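## Task

Place the scoop on the table right next to the litter pan, with its hollow facing upward and touching only the table. Do not move the pan and do not knock anything over.

## Robot and tools

ROBOT. Two arms, left_arm and right_arm, each ending in a two-finger gripper. The fingers point along the gripper's own +z axis and spread apart along its y axis. The reported end_effector_position is the spot between the finger pads, roughly 1 cm short of the tips. Calibrated bases in the scene frame: left_arm at (-0.013, +0.313, 0) m, quat_wxyz (+1.000, 0, 0, -0.004); right_arm at (0, -0.256, 0) m, quat_wxyz (+1.000, 0, 0, 0). A camera stand is fixed behind the arms.

FRAMES. Scene frame: origin at table-top height, halfway between the nominal bases; +x points out across the table, +y toward left_arm, +z up. Side names do not match image left and right. Reported hand positions, orientations, velocities and targets use the scene frame and may be off by a few centimetres, more at long reach. Commanded offsets instead use the axes of each arm's own Hand target.

COMMAND ROW. Every motion argument is a row of 14 numbers in [-1, 1], one row covering both arms: left_arm dx, dy, dz, rx, ry, rz, opening, then the same seven for right_arm. The six pose numbers are an offset, not a pose: measured from that arm's Hand target as it stood when the action or move began, along that target's own axes. 1.0 equals 0.6 m of travel or 180 degrees; rx, ry, rz form a single rotation vector. Opening is absolute: +1 fully open (0.094 m), -1 closed. Sending an unchanged offset again moves the hand again. All zeros re-requests the current Hand target. A 0 in the opening slot is a real command (half open), so to keep a gripper as it is, repeat its current command (shown under Tool commands).

execute_actions(actions, cameras). actions is a list of actions; each action is a table of up to 15 rows, one row per 1/30 s step, with the last row held to fill 15 steps. Every row of an action counts from the same start pose. An empty list returns the state plus camera images. cameras: list of names, ["all"], or []; an unknown name voids the call.

move(target, speed, blend, opening_speed, grip_force, blocking, cameras). Drives each gripper in a straight line toward target: one 14-number row, or up to 15 rows, all offsets counted from the same starting Hand targets. speed in m/s, 0.002 to 2.9 (default 0.25), turning up to twice that in rad/s; one value or one per target. blend in metres rounds corners between listed targets; 0 stops at each. opening_speed: rate on the -1..+1 scale per second, at least 0.2; use it to close gently. grip_force: newtons per pad, 10 to 50, one value or one per arm; it persists, and lower values close slowly. blocking=false returns after about 0.5 s while motion continues. Paths share a 10 s cap and do not avoid obstacles or the other arm. The result adds a move: line such as done, off_target, moving, held or fault, plus limits (paced = pose was clipped, held = steps withheld). done means at rest within 10 mm and 2 degrees; neither done nor off_target tells you about contact.

wait(seconds 0 to 10, cameras): lets time pass holding commands. stop(cameras): brakes a running move. zoom_image(camera, region [x0, y0, x1, y1] in pixels, at most 504 by 504): enlarges part of a camera's newest image. finished_scene(scene): ends the current scene, given its number; irreversible, and the goal must hold with the robot removed.

CAMERAS (896x504 each): cam_head_left, cam_head_right, cam_high, cam_low, cam_left_wrist, cam_right_wrist.

RESULTS. Hand target is the last commanded pose after clipping; the gripper often rests short of it by a few centimetres because of friction and weight, and waiting does not fix that; send the gap as a new offset. Each control step clips commanded orientation to within 40 degrees of the measured one. grip_measured is finger opening on the command scale; empty it reads up to 2.5 mm wide, and on a firmly held hard part up to about 3 mm narrower. grip_effort_nm is the gripper motor's averaged effort (negative = closing), not pad force, and never settles to zero. Joint torques list joint outputs including gravity; joints 1 to 3 wrap at ±28 N m. Joint velocities may be summarised as within noise. Action-call results list hand positions at some steps. Joint ranges (rad): waist -2.618 to 3.054, shoulder 0 to 3.142, elbow 0 to 3.142 (straight at 2.901), wrist pitch and yaw ±1.571, wrist roll ±2.094.

CAUTIONS. Put the scoop down gently and low; never release it while it or the arm is moving, and never let it drop from height or leave the table. A blocked arm keeps pushing: command its target back past the gripper to relieve it. Faster motion means harder contact. Keep grippers, wrist cameras and fingers of the two arms apart; contact between arms can fail the task. Do not loop paths near an arm's own base. Avoid long stretched-out holds or pushing at unreachable poses: motors heat, a MOTOR HOT line warns at 75 °C, and at 90 °C the arm folds and stops. Loose objects may be nudged by outside pushes now and then; check the scene before finishing.

Each tool is called as name([rows], argument=value, ...), one row to a line, values as JSON.

## Session

execute_actions(actions=[])

Scene clock: 0.00 s.
left_arm: end_effector_position=(+0.2862, +0.3074, +0.2176) grip_measured=+1.000 grip_effort_nm=n/a end_effector_quat_wxyz=(+0.488, -0.196, +0.849, +0.054) | right_arm: end_effector_position=(+0.3321, -0.1491, +0.2470) grip_measured=+1.000 grip_effort_nm=n/a end_effector_quat_wxyz=(+0.419, -0.063, +0.889, +0.175)
Joint positions: left_arm=[-0.349 0.911 0.779 -0.535 -0.579 -0.522 0.094] | right_arm=[0.195 1.103 1.026 -0.568 -0.218 0.163 0.094]
Joint velocities: within noise
Joint torques (N m): no reading
Heat: left arm: 34 °C; right arm: 38 °C.
Hand target: left_arm +0.2872, +0.3087, +0.2264; +0.499, -0.200, +0.842, +0.052 | right_arm +0.3345, -0.1483, +0.2616; +0.439, -0.067, +0.878, +0.177
Tool commands: left_gripper/opening=+1.0 right_gripper/opening=+1.0

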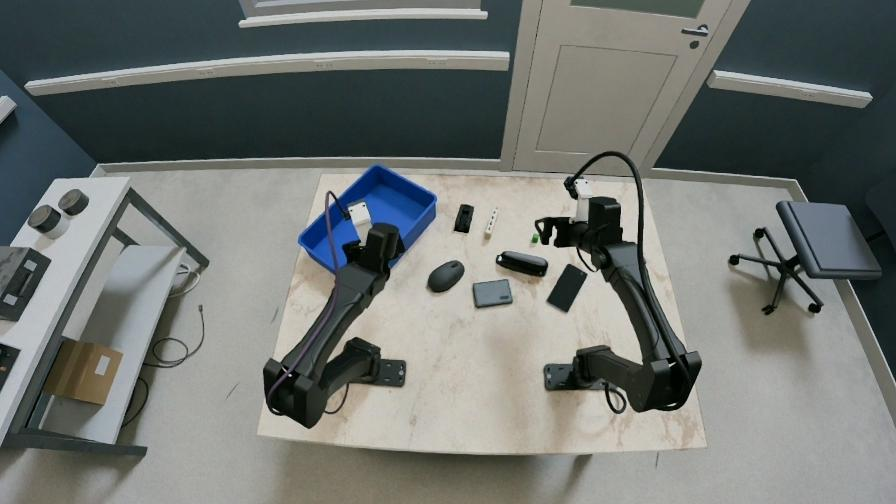

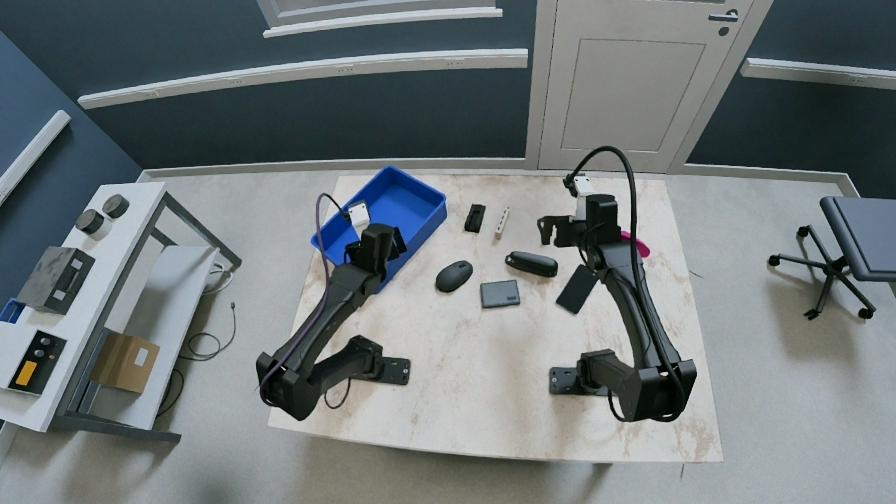

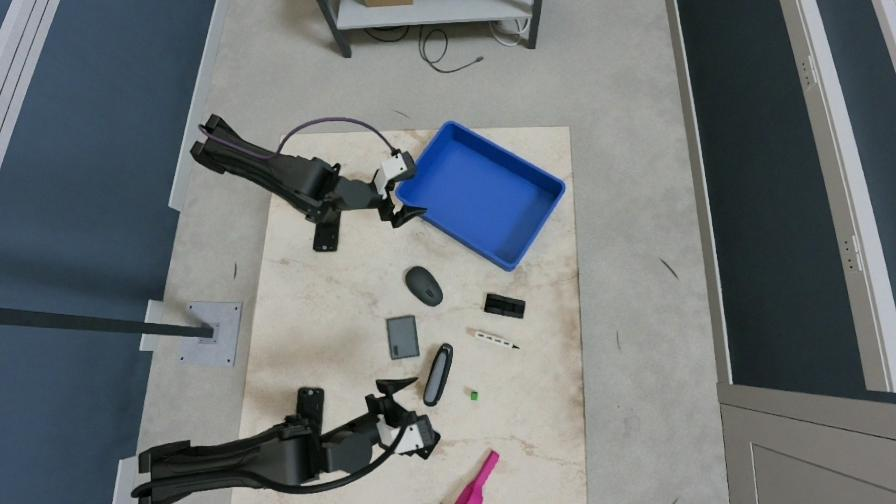

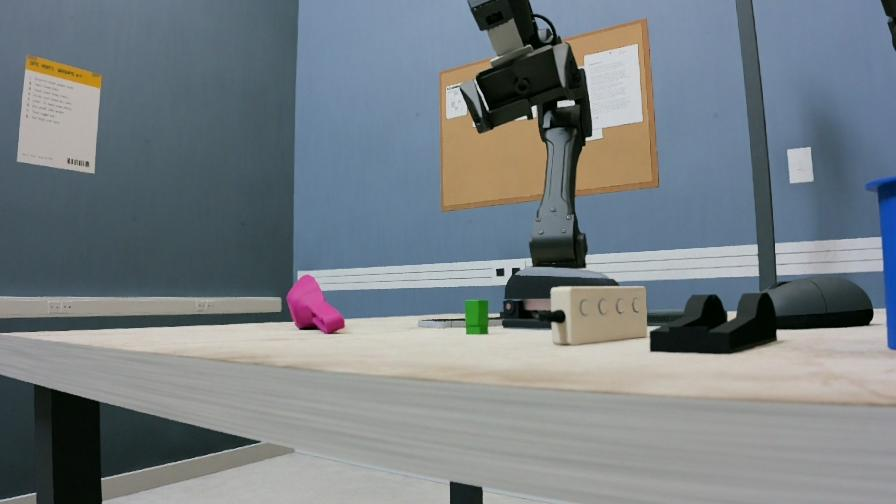

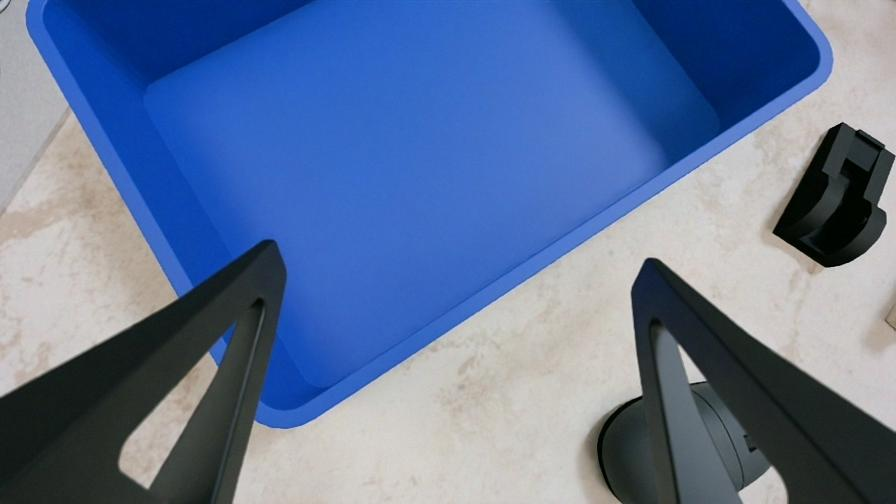

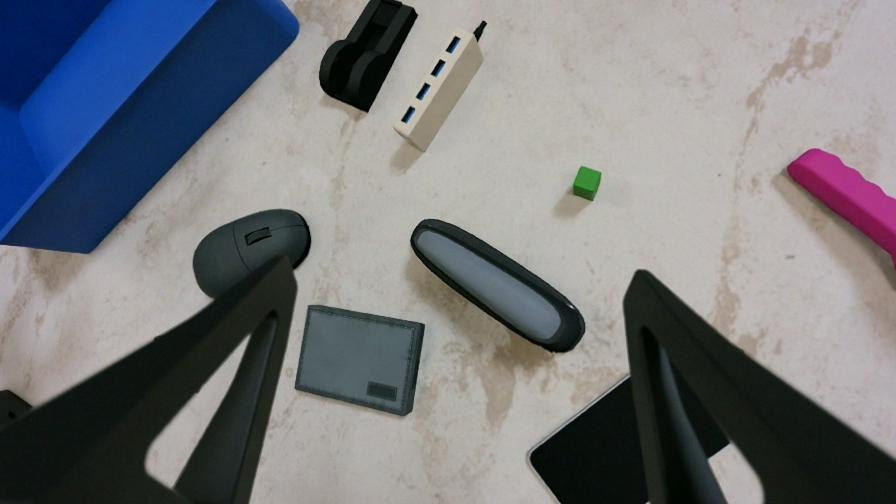

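zoom_image(camera="cam_high", region=[392, 252, 896, 504])

zoom_image(camera="cam_head_right", region=[400, 140, 720, 320])

zoom_image(camera="cam_low", region=[200, 220, 500, 390])

zoom_image(camera="cam_right_wrist", region=[600, 80, 896, 300])

Scaled by 1.000.

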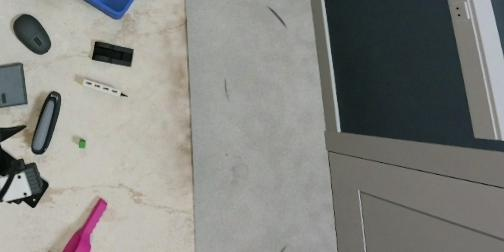

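Scaled by 1.575.

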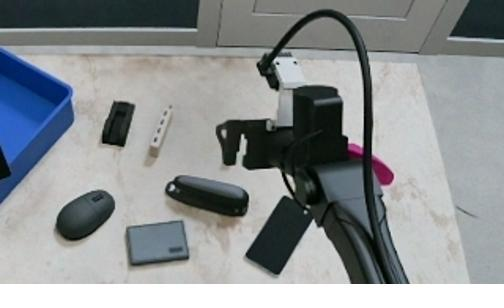

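Scaled by 1.680.

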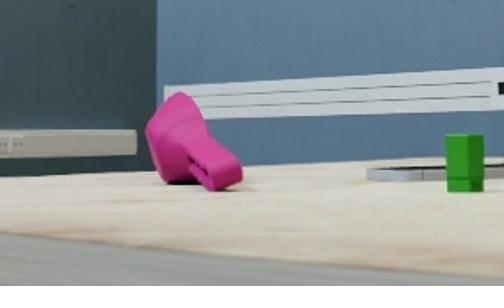

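Scaled by 1.703.

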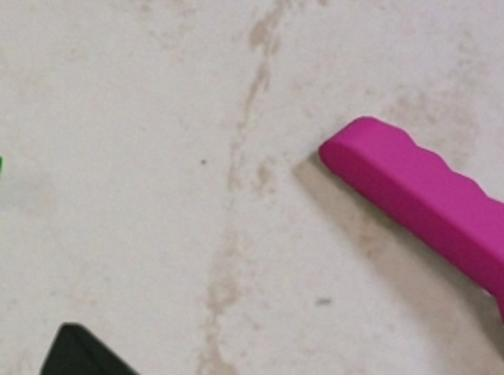

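move(target=[0,0,0,0,0,0,1, -0.098,-0.4535,-0.1213,0.229,-0.002,0.0773,1], speed=0.25, cameras=["all"])

Scene clock: 149.43 s.
left_arm: end_effector_position=(+0.2862, +0.3074, +0.2176) grip_measured=+1.000 grip_effort_nm=0.00 end_effector_quat_wxyz=(+0.488, -0.196, +0.849, +0.054) | right_arm: end_effector_position=(+0.3839, -0.4246, +0.2648) grip_measured=+1.000 grip_effort_nm=0.00 end_effector_quat_wxyz=(+0.396, +0.199, +0.893, -0.083)
Joint positions: left_arm=[-0.349 0.911 0.779 -0.535 -0.579 -0.522 0.094] | right_arm=[-0.412 1.448 1.419 -0.709 0.01 0.022 0.094]
Joint torques (N m): left_arm=[-0.01 -2.63 8.05 1.51 -0.35 0.01] | right_arm=[-0.35 -5.18 9.99 1.75 0.04 -0.11]
Heat: left arm: 36 °C; right arm: 41 °C.
Hand target: left_arm +0.2872, +0.3087, +0.2264; +0.499, -0.200, +0.842, +0.052 | right_arm +0.3900, -0.4300, +0.2796; +0.413, +0.197, +0.885, -0.091
Off the commanded pose: left_arm 0.009 m, 2 deg | right_arm 0.017 m, 2 deg.
move: off_target (right_arm)

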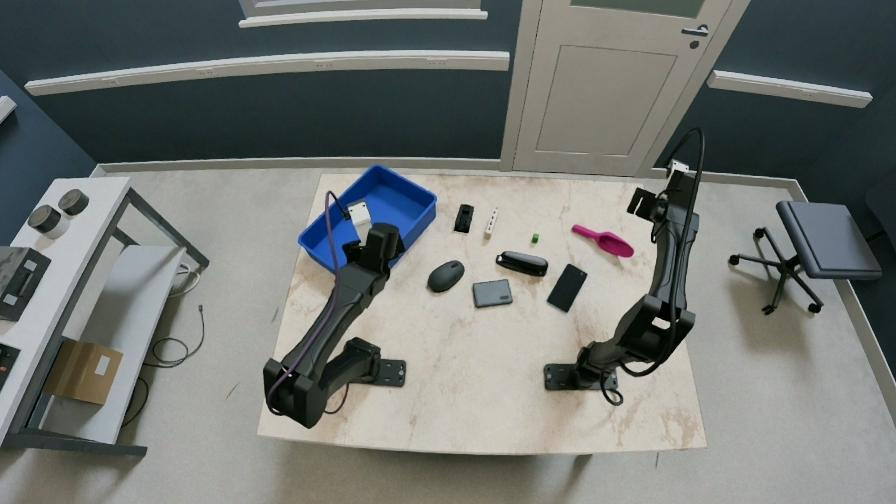

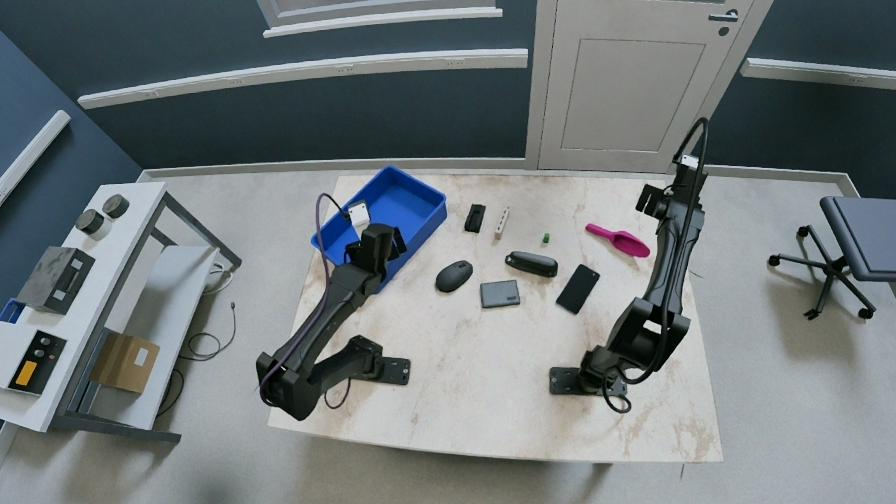

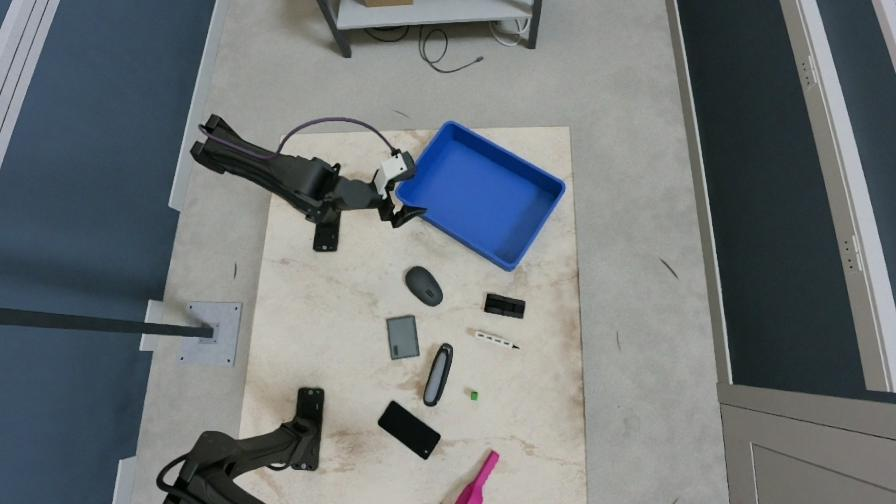

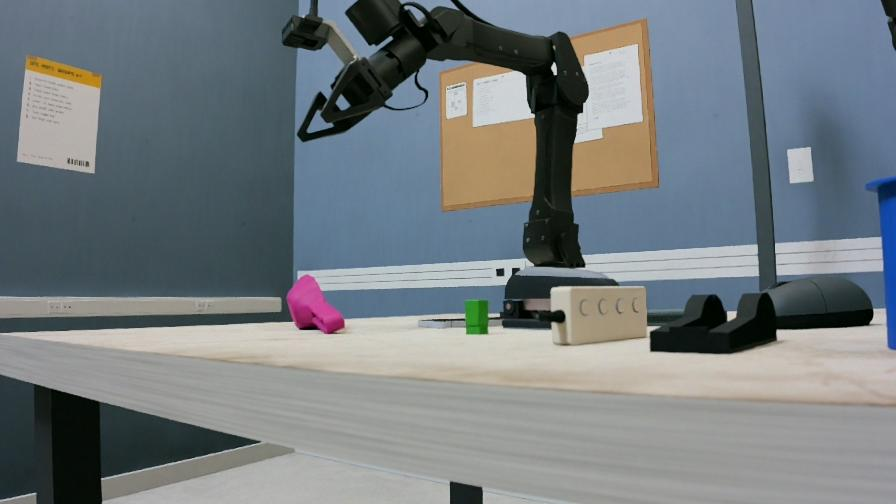

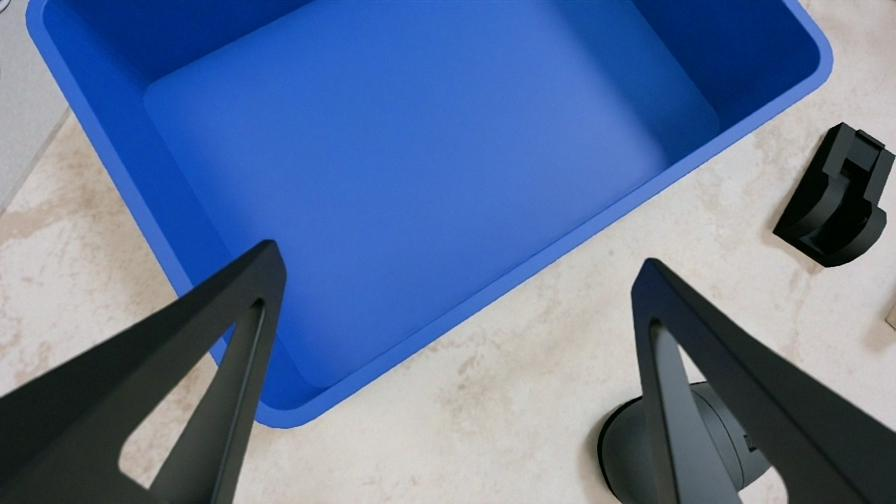

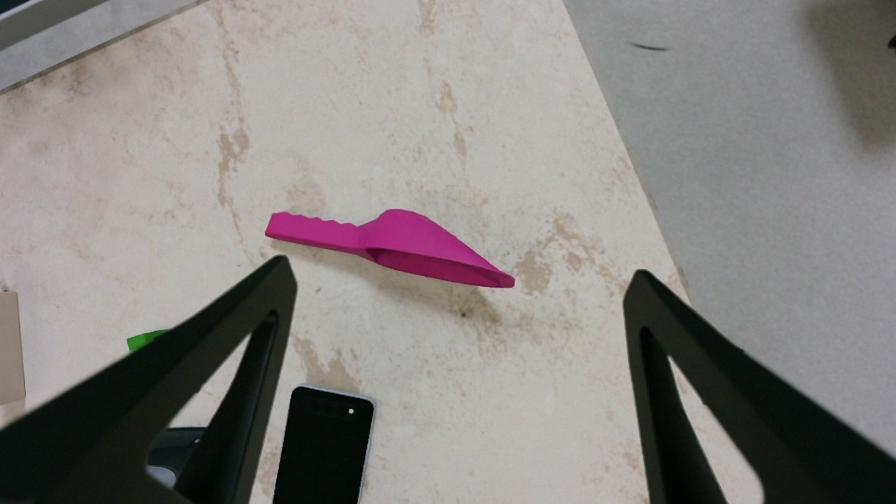

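zoom_image(camera="cam_head_left", region=[540, 200, 680, 280])

zoom_image(camera="cam_head_right", region=[560, 200, 700, 280])

zoom_image(camera="cam_right_wrist", region=[240, 180, 560, 320])

zoom_image(camera="cam_low", region=[260, 260, 380, 350])

Scaled by 3.600.

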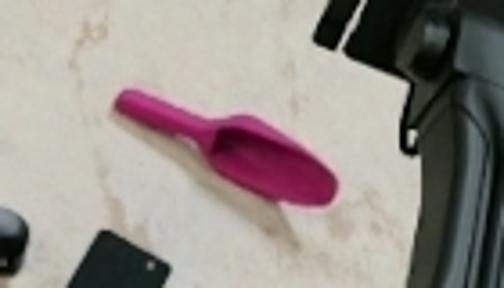

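Scaled by 3.600.

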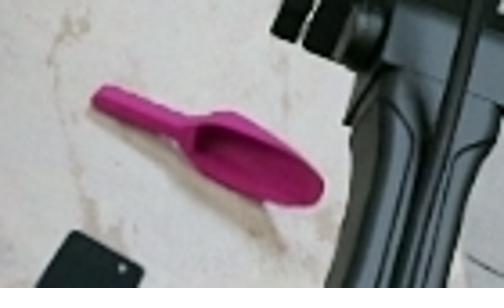

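Scaled by 1.575.

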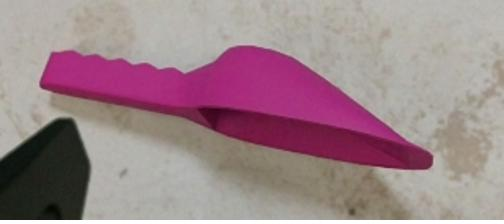

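Scaled by 4.200.

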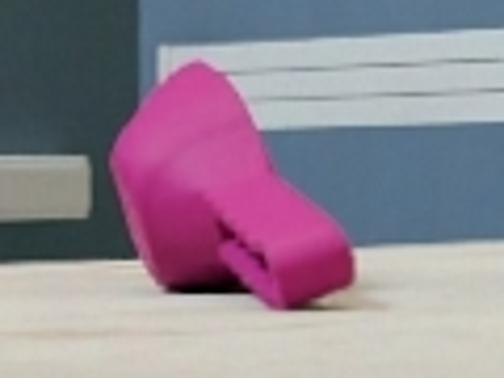

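zoom_image(camera="cam_high", region=[180, 90, 600, 300])

zoom_image(camera="cam_high", region=[120, 360, 420, 504])

zoom_image(camera="cam_head_left", region=[240, 150, 720, 480])

Scaled by 1.200.

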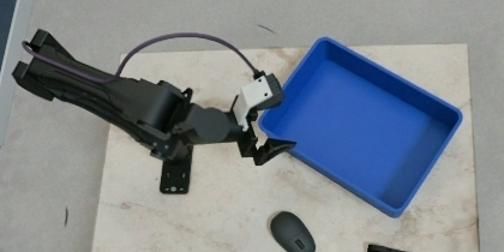

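Scaled by 1.680.

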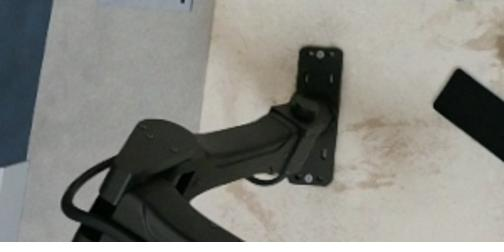

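Scaled by 1.050.

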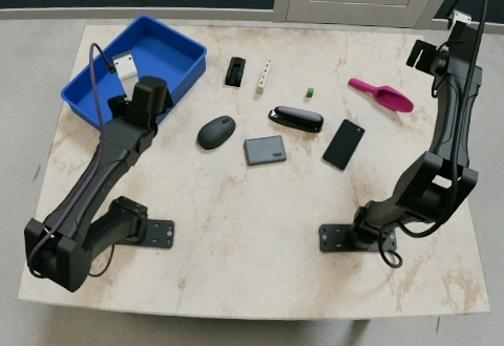

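move(target=[0,0,0,0,0,0,1, 0.1828,0.1952,0.1448,-0.1942,0.2298,-0.4174,1], speed=0.2, cameras=["cam_right_wrist","cam_head_left","cam_high","cam_low"])

Scene clock: 437.20 s.
left_arm: end_effector_position=(+0.2862, +0.3074, +0.2176) grip_measured=+1.000 grip_effort_nm=0.00 end_effector_quat_wxyz=(+0.488, -0.196, +0.849, +0.054) | right_arm: end_effector_position=(+0.4312, -0.3239, +0.1391) grip_measured=+1.000 grip_effort_nm=-0.01 end_effector_quat_wxyz=(+0.010, -0.460, +0.888, -0.011)
Joint positions: left_arm=[-0.349 0.911 0.779 -0.535 -0.579 -0.522 0.094] | right_arm=[-0.157 2.25 2.273 -1.564 0.005 -1.114 0.094]
Joint torques (N m): left_arm=[-0.12 -2.65 7.99 1.51 -0.33 0.01] | right_arm=[0.42 -10.04 8.39 0.27 -0.03 -0.13]
Heat: left arm: 39 °C; right arm: 44 °C.
Hand target: left_arm +0.2872, +0.3087, +0.2264; +0.499, -0.200, +0.842, +0.052 | right_arm +0.4361, -0.3221, +0.1398; -0.001, -0.466, +0.885, +0.000
Off the commanded pose: left_arm 0.009 m, 2 deg | right_arm 0.005 m, 2 deg.
joint sent to its limit (right arm) — joint 4 (wrist pitch), lower limit. The joint targets still meet the commanded pose.
move: done
Images, in order (width x height): cam_head_left 896x504, cam_high 896x504, cam_low 896x504, cam_right_wrist 896x504.

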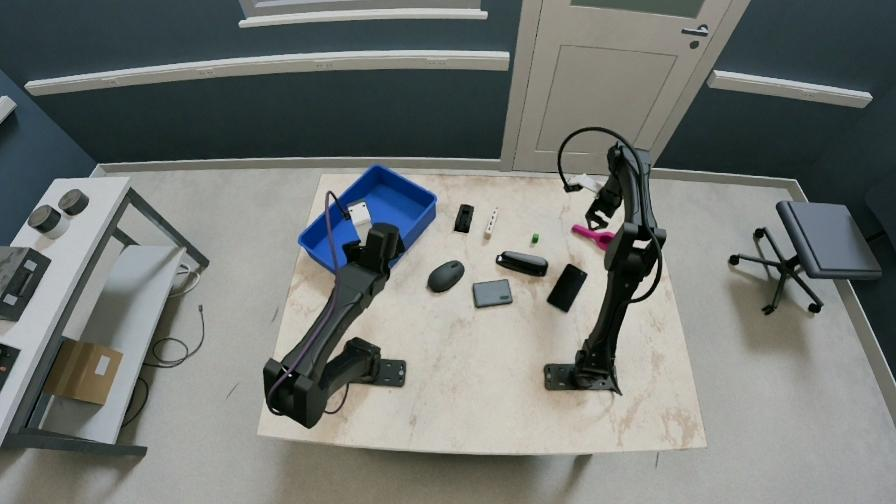

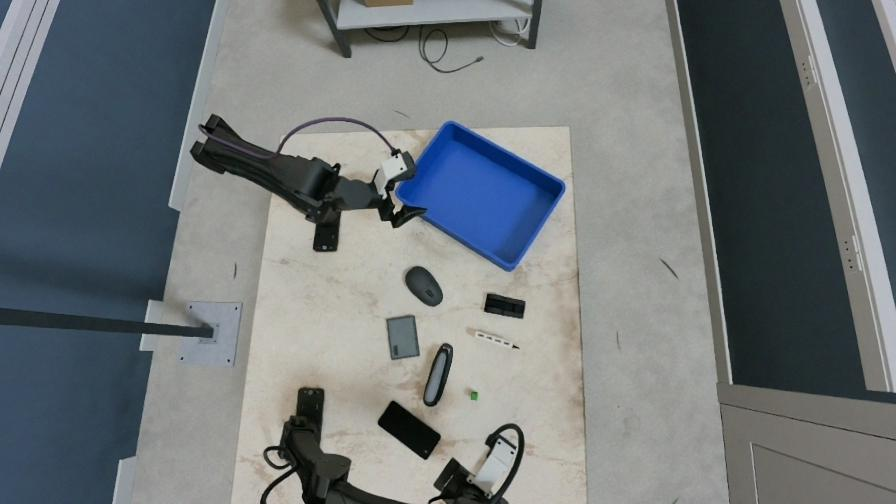

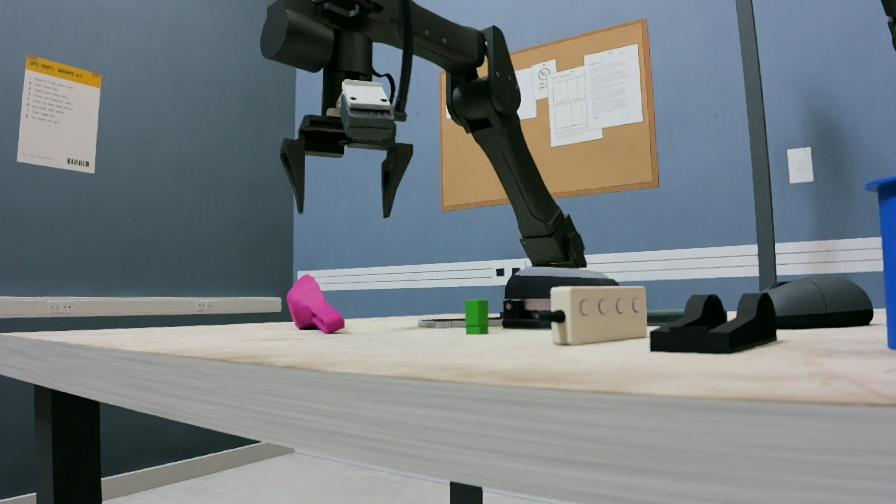

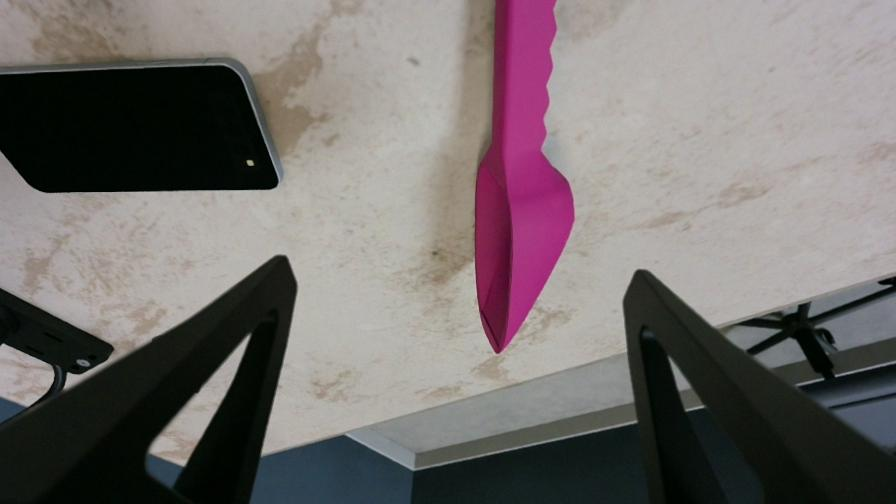

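move(target=[0,0,0,0,0,0,1, 0,-0.0442,0,0,0,0,1], speed=0.1, cameras=["cam_right_wrist"])

Scene clock: 461.90 s.
left_arm: end_effector_position=(+0.2862, +0.3074, +0.2176) grip_measured=+1.000 grip_effort_nm=0.00 end_effector_quat_wxyz=(+0.488, -0.196, +0.849, +0.054) | right_arm: end_effector_position=(+0.4533, -0.3352, +0.1410) grip_measured=+1.000 grip_effort_nm=-0.01 end_effector_quat_wxyz=(+0.031, -0.464, +0.885, -0.028)
Joint positions: left_arm=[-0.349 0.911 0.779 -0.535 -0.579 -0.522 0.094] | right_arm=[-0.173 2.323 2.403 -1.568 0.007 -1.14 0.094]
Joint torques (N m): left_arm=[-0.06 -2.62 7.97 1.5 -0.34 0.01] | right_arm=[-0.54 -10.33 8.16 0.41 -0.06 -0.13]
Heat: left arm: 39 °C; right arm: 42 °C.
Hand target: left_arm +0.2872, +0.3087, +0.2264; +0.499, -0.200, +0.842, +0.052 | right_arm +0.4580, -0.3373, +0.1400; +0.000, -0.466, +0.885, +0.000
Off the commanded pose: left_arm 0.009 m, 2 deg | right_arm 0.005 m, 5 deg.
joint sent to its limit (right arm) — joint 4 (wrist pitch), lower limit. The joint targets are off in orientation, not in position.
move: off_target (right_arm)
Images, in order (width x height): cam_right_wrist 896x504.

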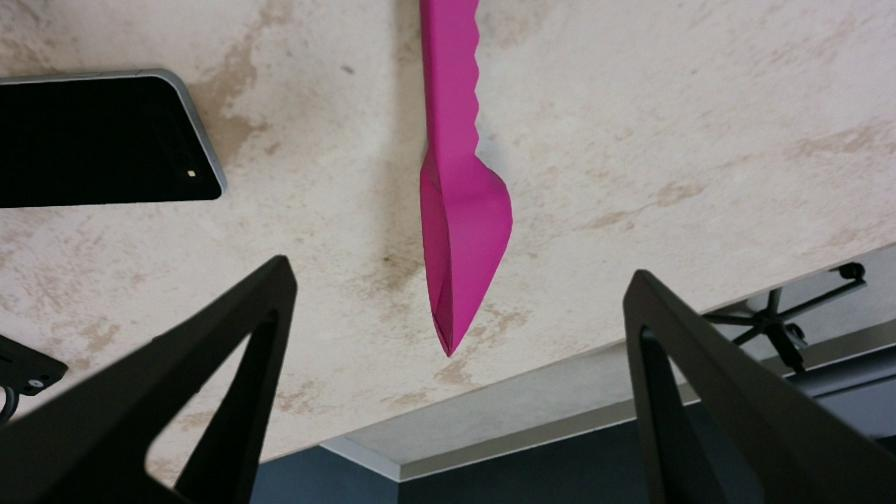

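move(target=[0,0,0,0,0,0,1, 0,0,0.0917,0,0,0,1], speed=0.1, cameras=["cam_right_wrist","cam_low","cam_high"])

Scene clock: 469.90 s.
left_arm: end_effector_position=(+0.2862, +0.3074, +0.2176) grip_measured=+1.000 grip_effort_nm=0.00 end_effector_quat_wxyz=(+0.488, -0.196, +0.849, +0.054) | right_arm: end_effector_position=(+0.4547, -0.3354, +0.0906) grip_measured=+1.000 grip_effort_nm=-0.01 end_effector_quat_wxyz=(-0.003, -0.465, +0.885, -0.002)
Joint positions: left_arm=[-0.349 0.911 0.779 -0.535 -0.579 -0.522 0.094] | right_arm=[-0.173 2.395 2.328 -1.504 0.007 -1.14 0.094]
Joint torques (N m): left_arm=[-0.05 -2.61 8.01 1.51 -0.34 0.01] | right_arm=[-0.53 -11.37 6.16 0.45 -0.06 -0.11]
Heat: left arm: 39 °C; right arm: 42 °C.
Hand target: left_arm +0.2872, +0.3087, +0.2264; +0.499, -0.200, +0.842, +0.052 | right_arm +0.4579, -0.3373, +0.0849; -0.001, -0.466, +0.885, +0.000
Off the commanded pose: left_arm 0.009 m, 2 deg | right_arm 0.007 m, 0 deg.
move: done
Images, in order (width x height): cam_high 896x504, cam_low 896x504, cam_right_wrist 896x504.

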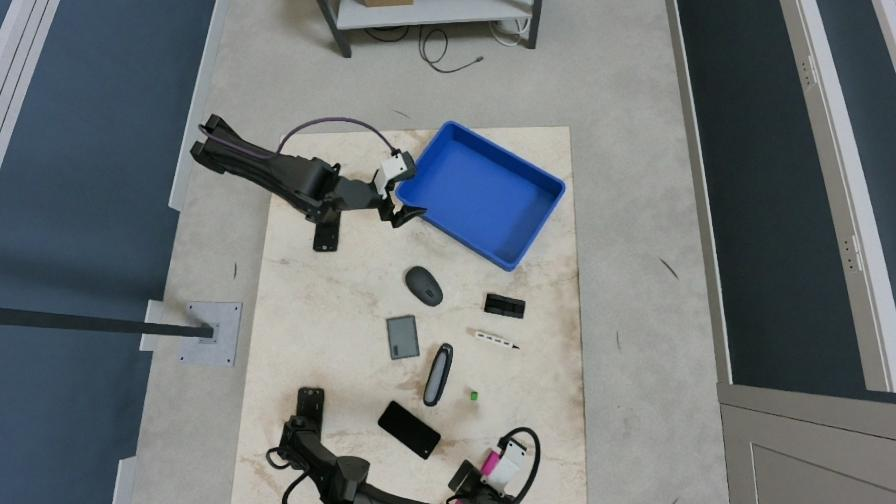

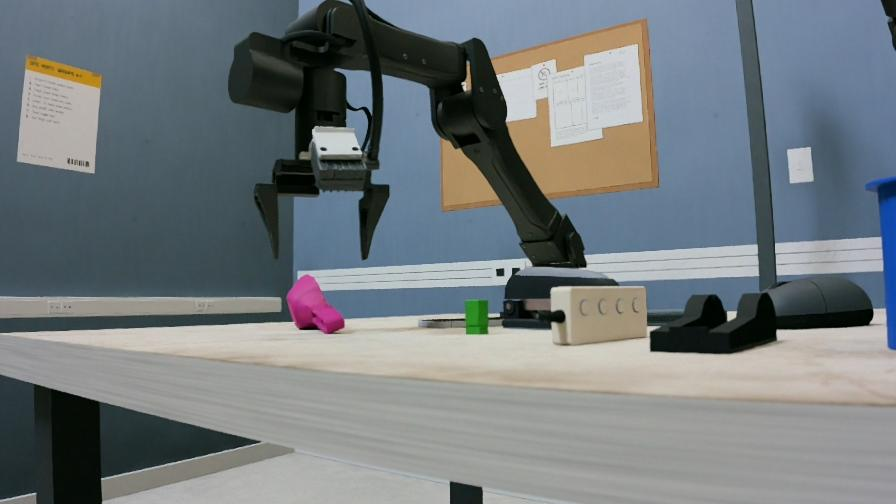

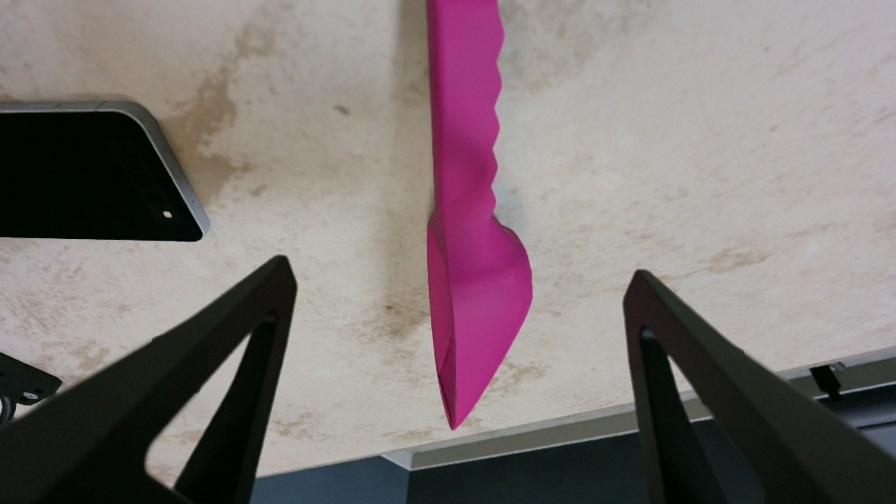

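move(target=[0,0,0,0,0,0,1, -0.025,-0.005,0.075,0,0,0,1], speed=0.08, cameras=["cam_right_wrist","cam_low","cam_head_right"])

Scene clock: 520.47 s.
left_arm: end_effector_position=(+0.2862, +0.3074, +0.2176) grip_measured=+1.000 grip_effort_nm=0.00 end_effector_quat_wxyz=(+0.488, -0.196, +0.849, +0.054) | right_arm: end_effector_position=(+0.4658, -0.3301, +0.0476) grip_measured=+1.000 grip_effort_nm=-0.01 end_effector_quat_wxyz=(-0.001, -0.466, +0.885, -0.004)
Joint positions: left_arm=[-0.349 0.911 0.779 -0.535 -0.579 -0.522 0.094] | right_arm=[-0.158 2.426 2.21 -1.352 0.007 -1.128 0.094]
Joint torques (N m): left_arm=[-0.02 -2.62 7.98 1.5 -0.33 -0.01] | right_arm=[0.64 -11.44 6.17 0.44 -0.04 0.03]
Heat: left arm: 39 °C; right arm: 42 °C.
Hand target: left_arm +0.2872, +0.3087, +0.2264; +0.499, -0.200, +0.842, +0.052 | right_arm +0.4689, -0.3266, +0.0399; +0.000, -0.466, +0.885, +0.000
Off the commanded pose: left_arm 0.009 m, 2 deg | right_arm 0.009 m, 0 deg.
move: done
Images, in order (width x height): cam_head_right 896x504, cam_low 896x504, cam_right_wrist 896x504.

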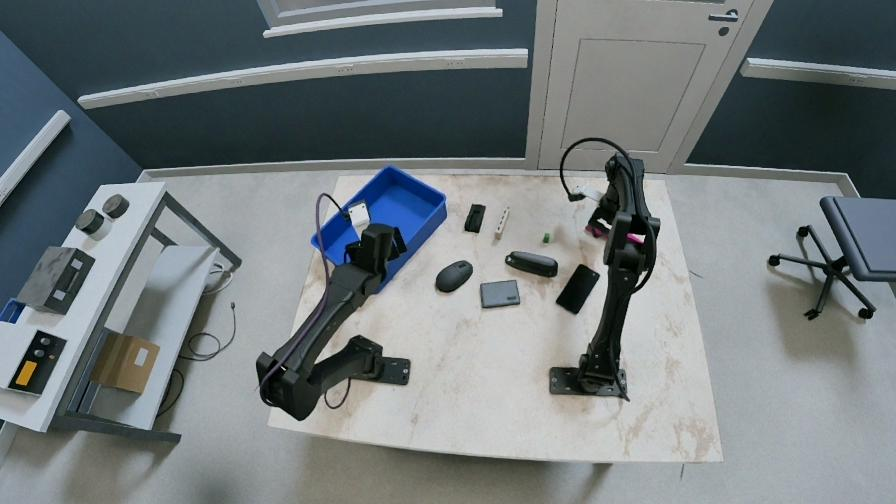

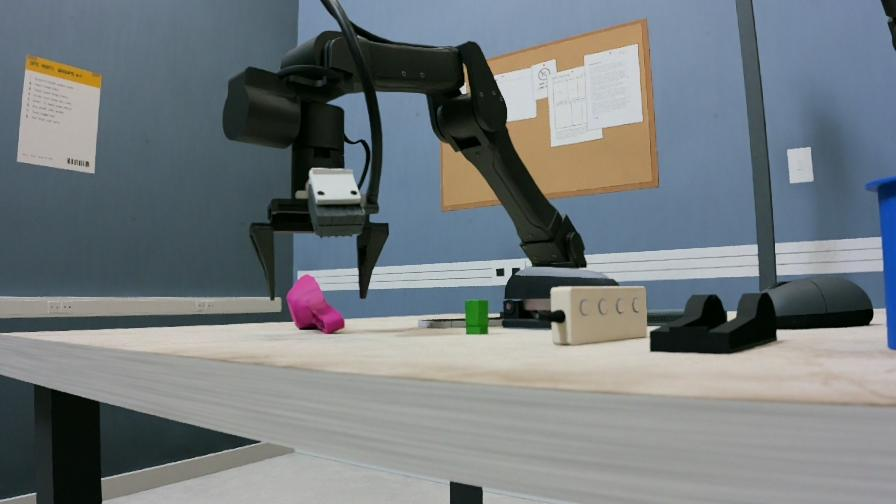

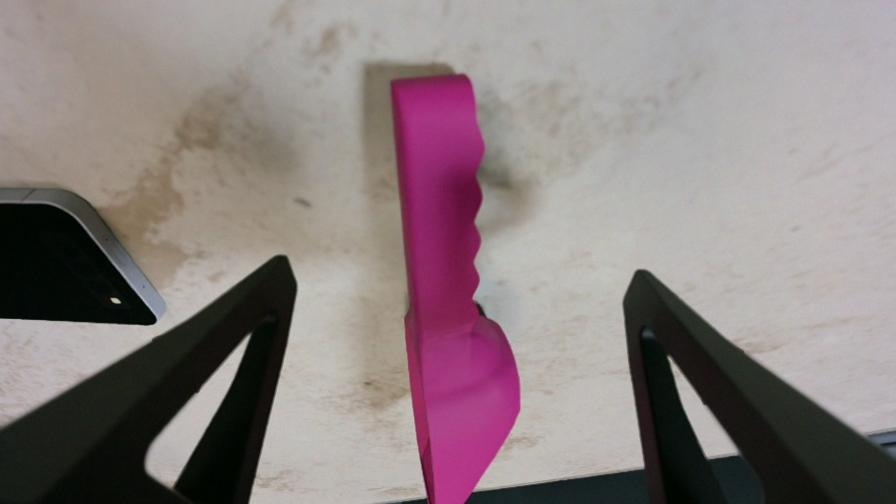

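move(target=[0,0,0,0,0,0,1, -0.0133,0.01,0.0465,0,0,0,1], speed=0.05, cameras=["cam_right_wrist","cam_low"])

Scene clock: 550.27 s.
left_arm: end_effector_position=(+0.2862, +0.3074, +0.2176) grip_measured=+1.000 grip_effort_nm=0.00 end_effector_quat_wxyz=(+0.488, -0.196, +0.849, +0.054) | right_arm: end_effector_position=(+0.4662, -0.3203, +0.0192) grip_measured=+1.000 grip_effort_nm=-0.01 end_effector_quat_wxyz=(-0.001, -0.466, +0.885, -0.004)
Joint positions: left_arm=[-0.349 0.911 0.779 -0.535 -0.579 -0.522 0.094] | right_arm=[-0.137 2.426 2.097 -1.24 0.007 -1.107 0.094]
Joint torques (N m): left_arm=[-0.09 -2.56 8.03 1.51 -0.35 0] | right_arm=[0.59 -11.59 5.87 0.44 -0.05 0.04]
Heat: left arm: 39 °C; right arm: 41 °C.
Hand target: left_arm +0.2872, +0.3087, +0.2264; +0.499, -0.200, +0.842, +0.052 | right_arm +0.4683, -0.3166, +0.0120; -0.001, -0.466, +0.885, +0.000
Off the commanded pose: left_arm 0.009 m, 2 deg | right_arm 0.008 m, 0 deg.
move: done
Images, in order (width x height): cam_low 896x504, cam_right_wrist 896x504.

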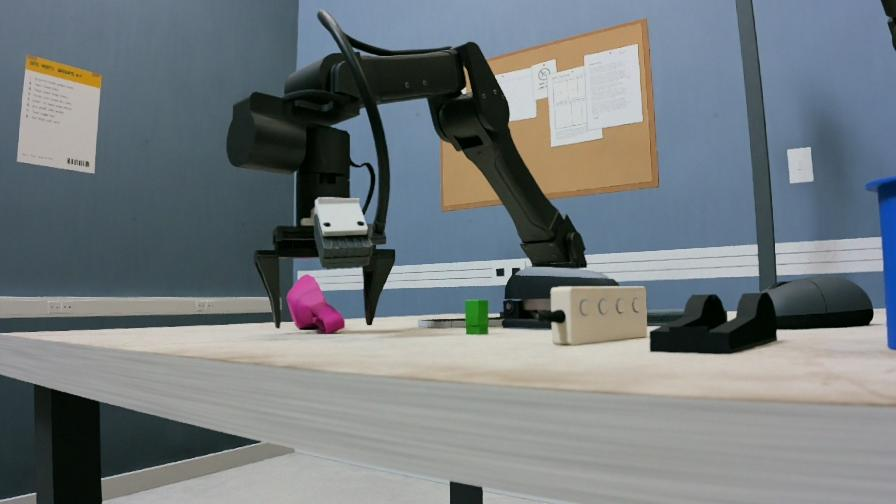

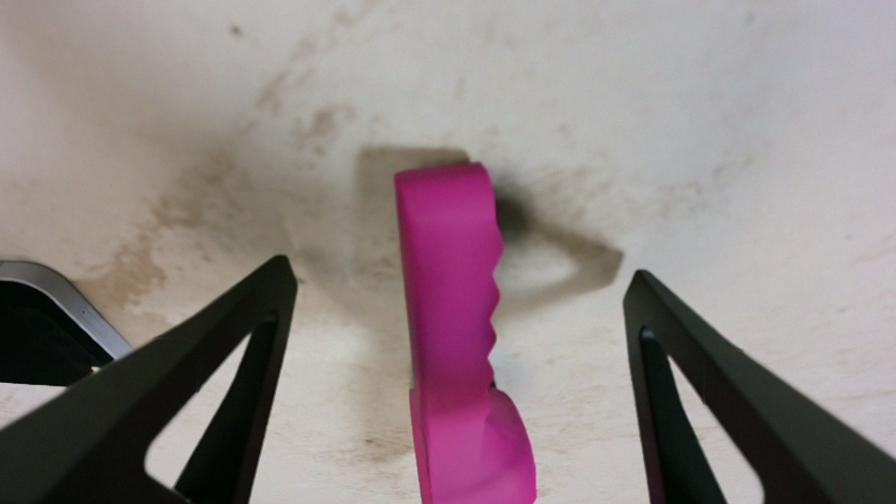

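move(target=[0,0,0,0,0,0,1, 0,0,0,0,0,0,-1], speed=0.05, opening_speed=1.2, cameras=["cam_right_wrist","cam_low","cam_head_right"])

Scene clock: 568.50 s.
left_arm: end_effector_position=(+0.2862, +0.3074, +0.2176) grip_measured=+1.000 grip_effort_nm=0.00 end_effector_quat_wxyz=(+0.488, -0.196, +0.849, +0.054) | right_arm: end_effector_position=(+0.4665, -0.3204, +0.0192) grip_measured=-0.516 grip_effort_nm=-1.04 end_effector_quat_wxyz=(+0.000, -0.466, +0.885, -0.004)
Joint positions: left_arm=[-0.349 0.911 0.779 -0.535 -0.579 -0.522 0.094] | right_arm=[-0.137 2.426 2.097 -1.239 0.007 -1.107 0.023]
Joint torques (N m): left_arm=[-0.09 -2.58 8.01 1.51 -0.34 0] | right_arm=[0.61 -11.63 5.86 0.44 -0.06 0.02]
Heat: left arm: 39 °C; right arm: 42 °C.
Hand target: left_arm +0.2872, +0.3087, +0.2264; +0.499, -0.200, +0.842, +0.052 | right_arm +0.4683, -0.3166, +0.0120; -0.001, -0.466, +0.885, +0.000
Off the commanded pose: left_arm 0.009 m, 2 deg | right_arm 0.008 m, 0 deg.
move: done
Images, in order (width x height): cam_head_right 896x504, cam_low 896x504, cam_right_wrist 896x504.

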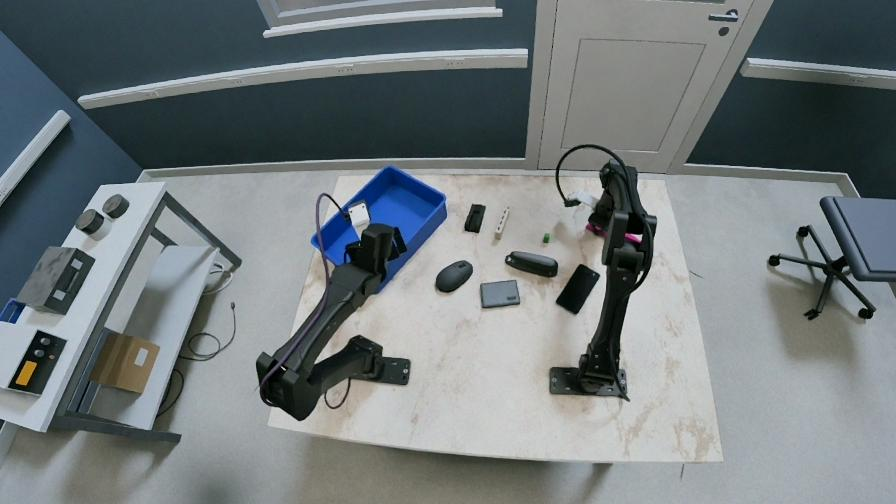

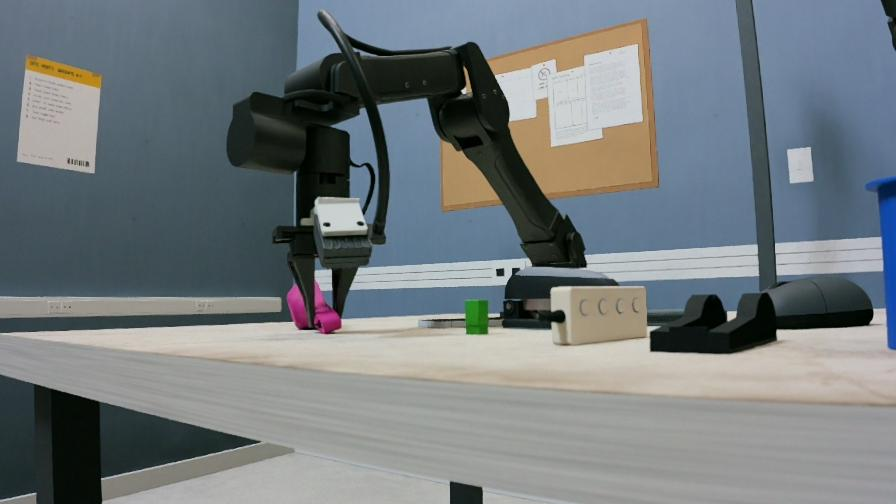

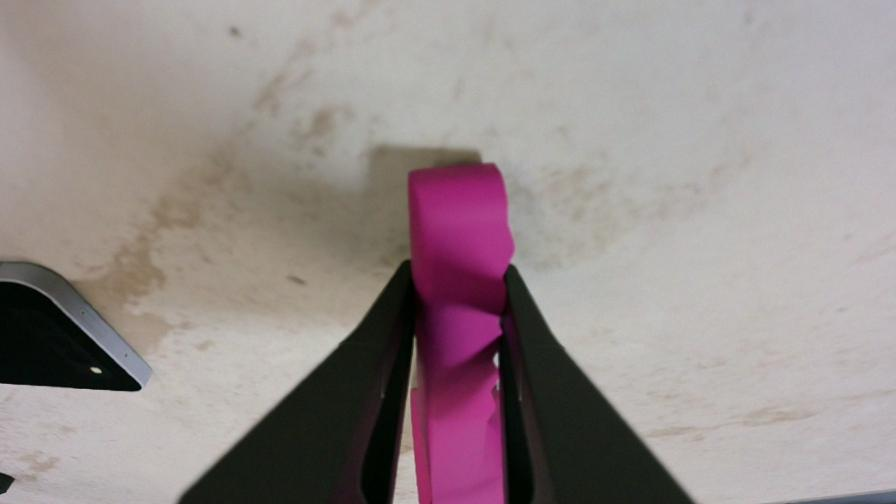

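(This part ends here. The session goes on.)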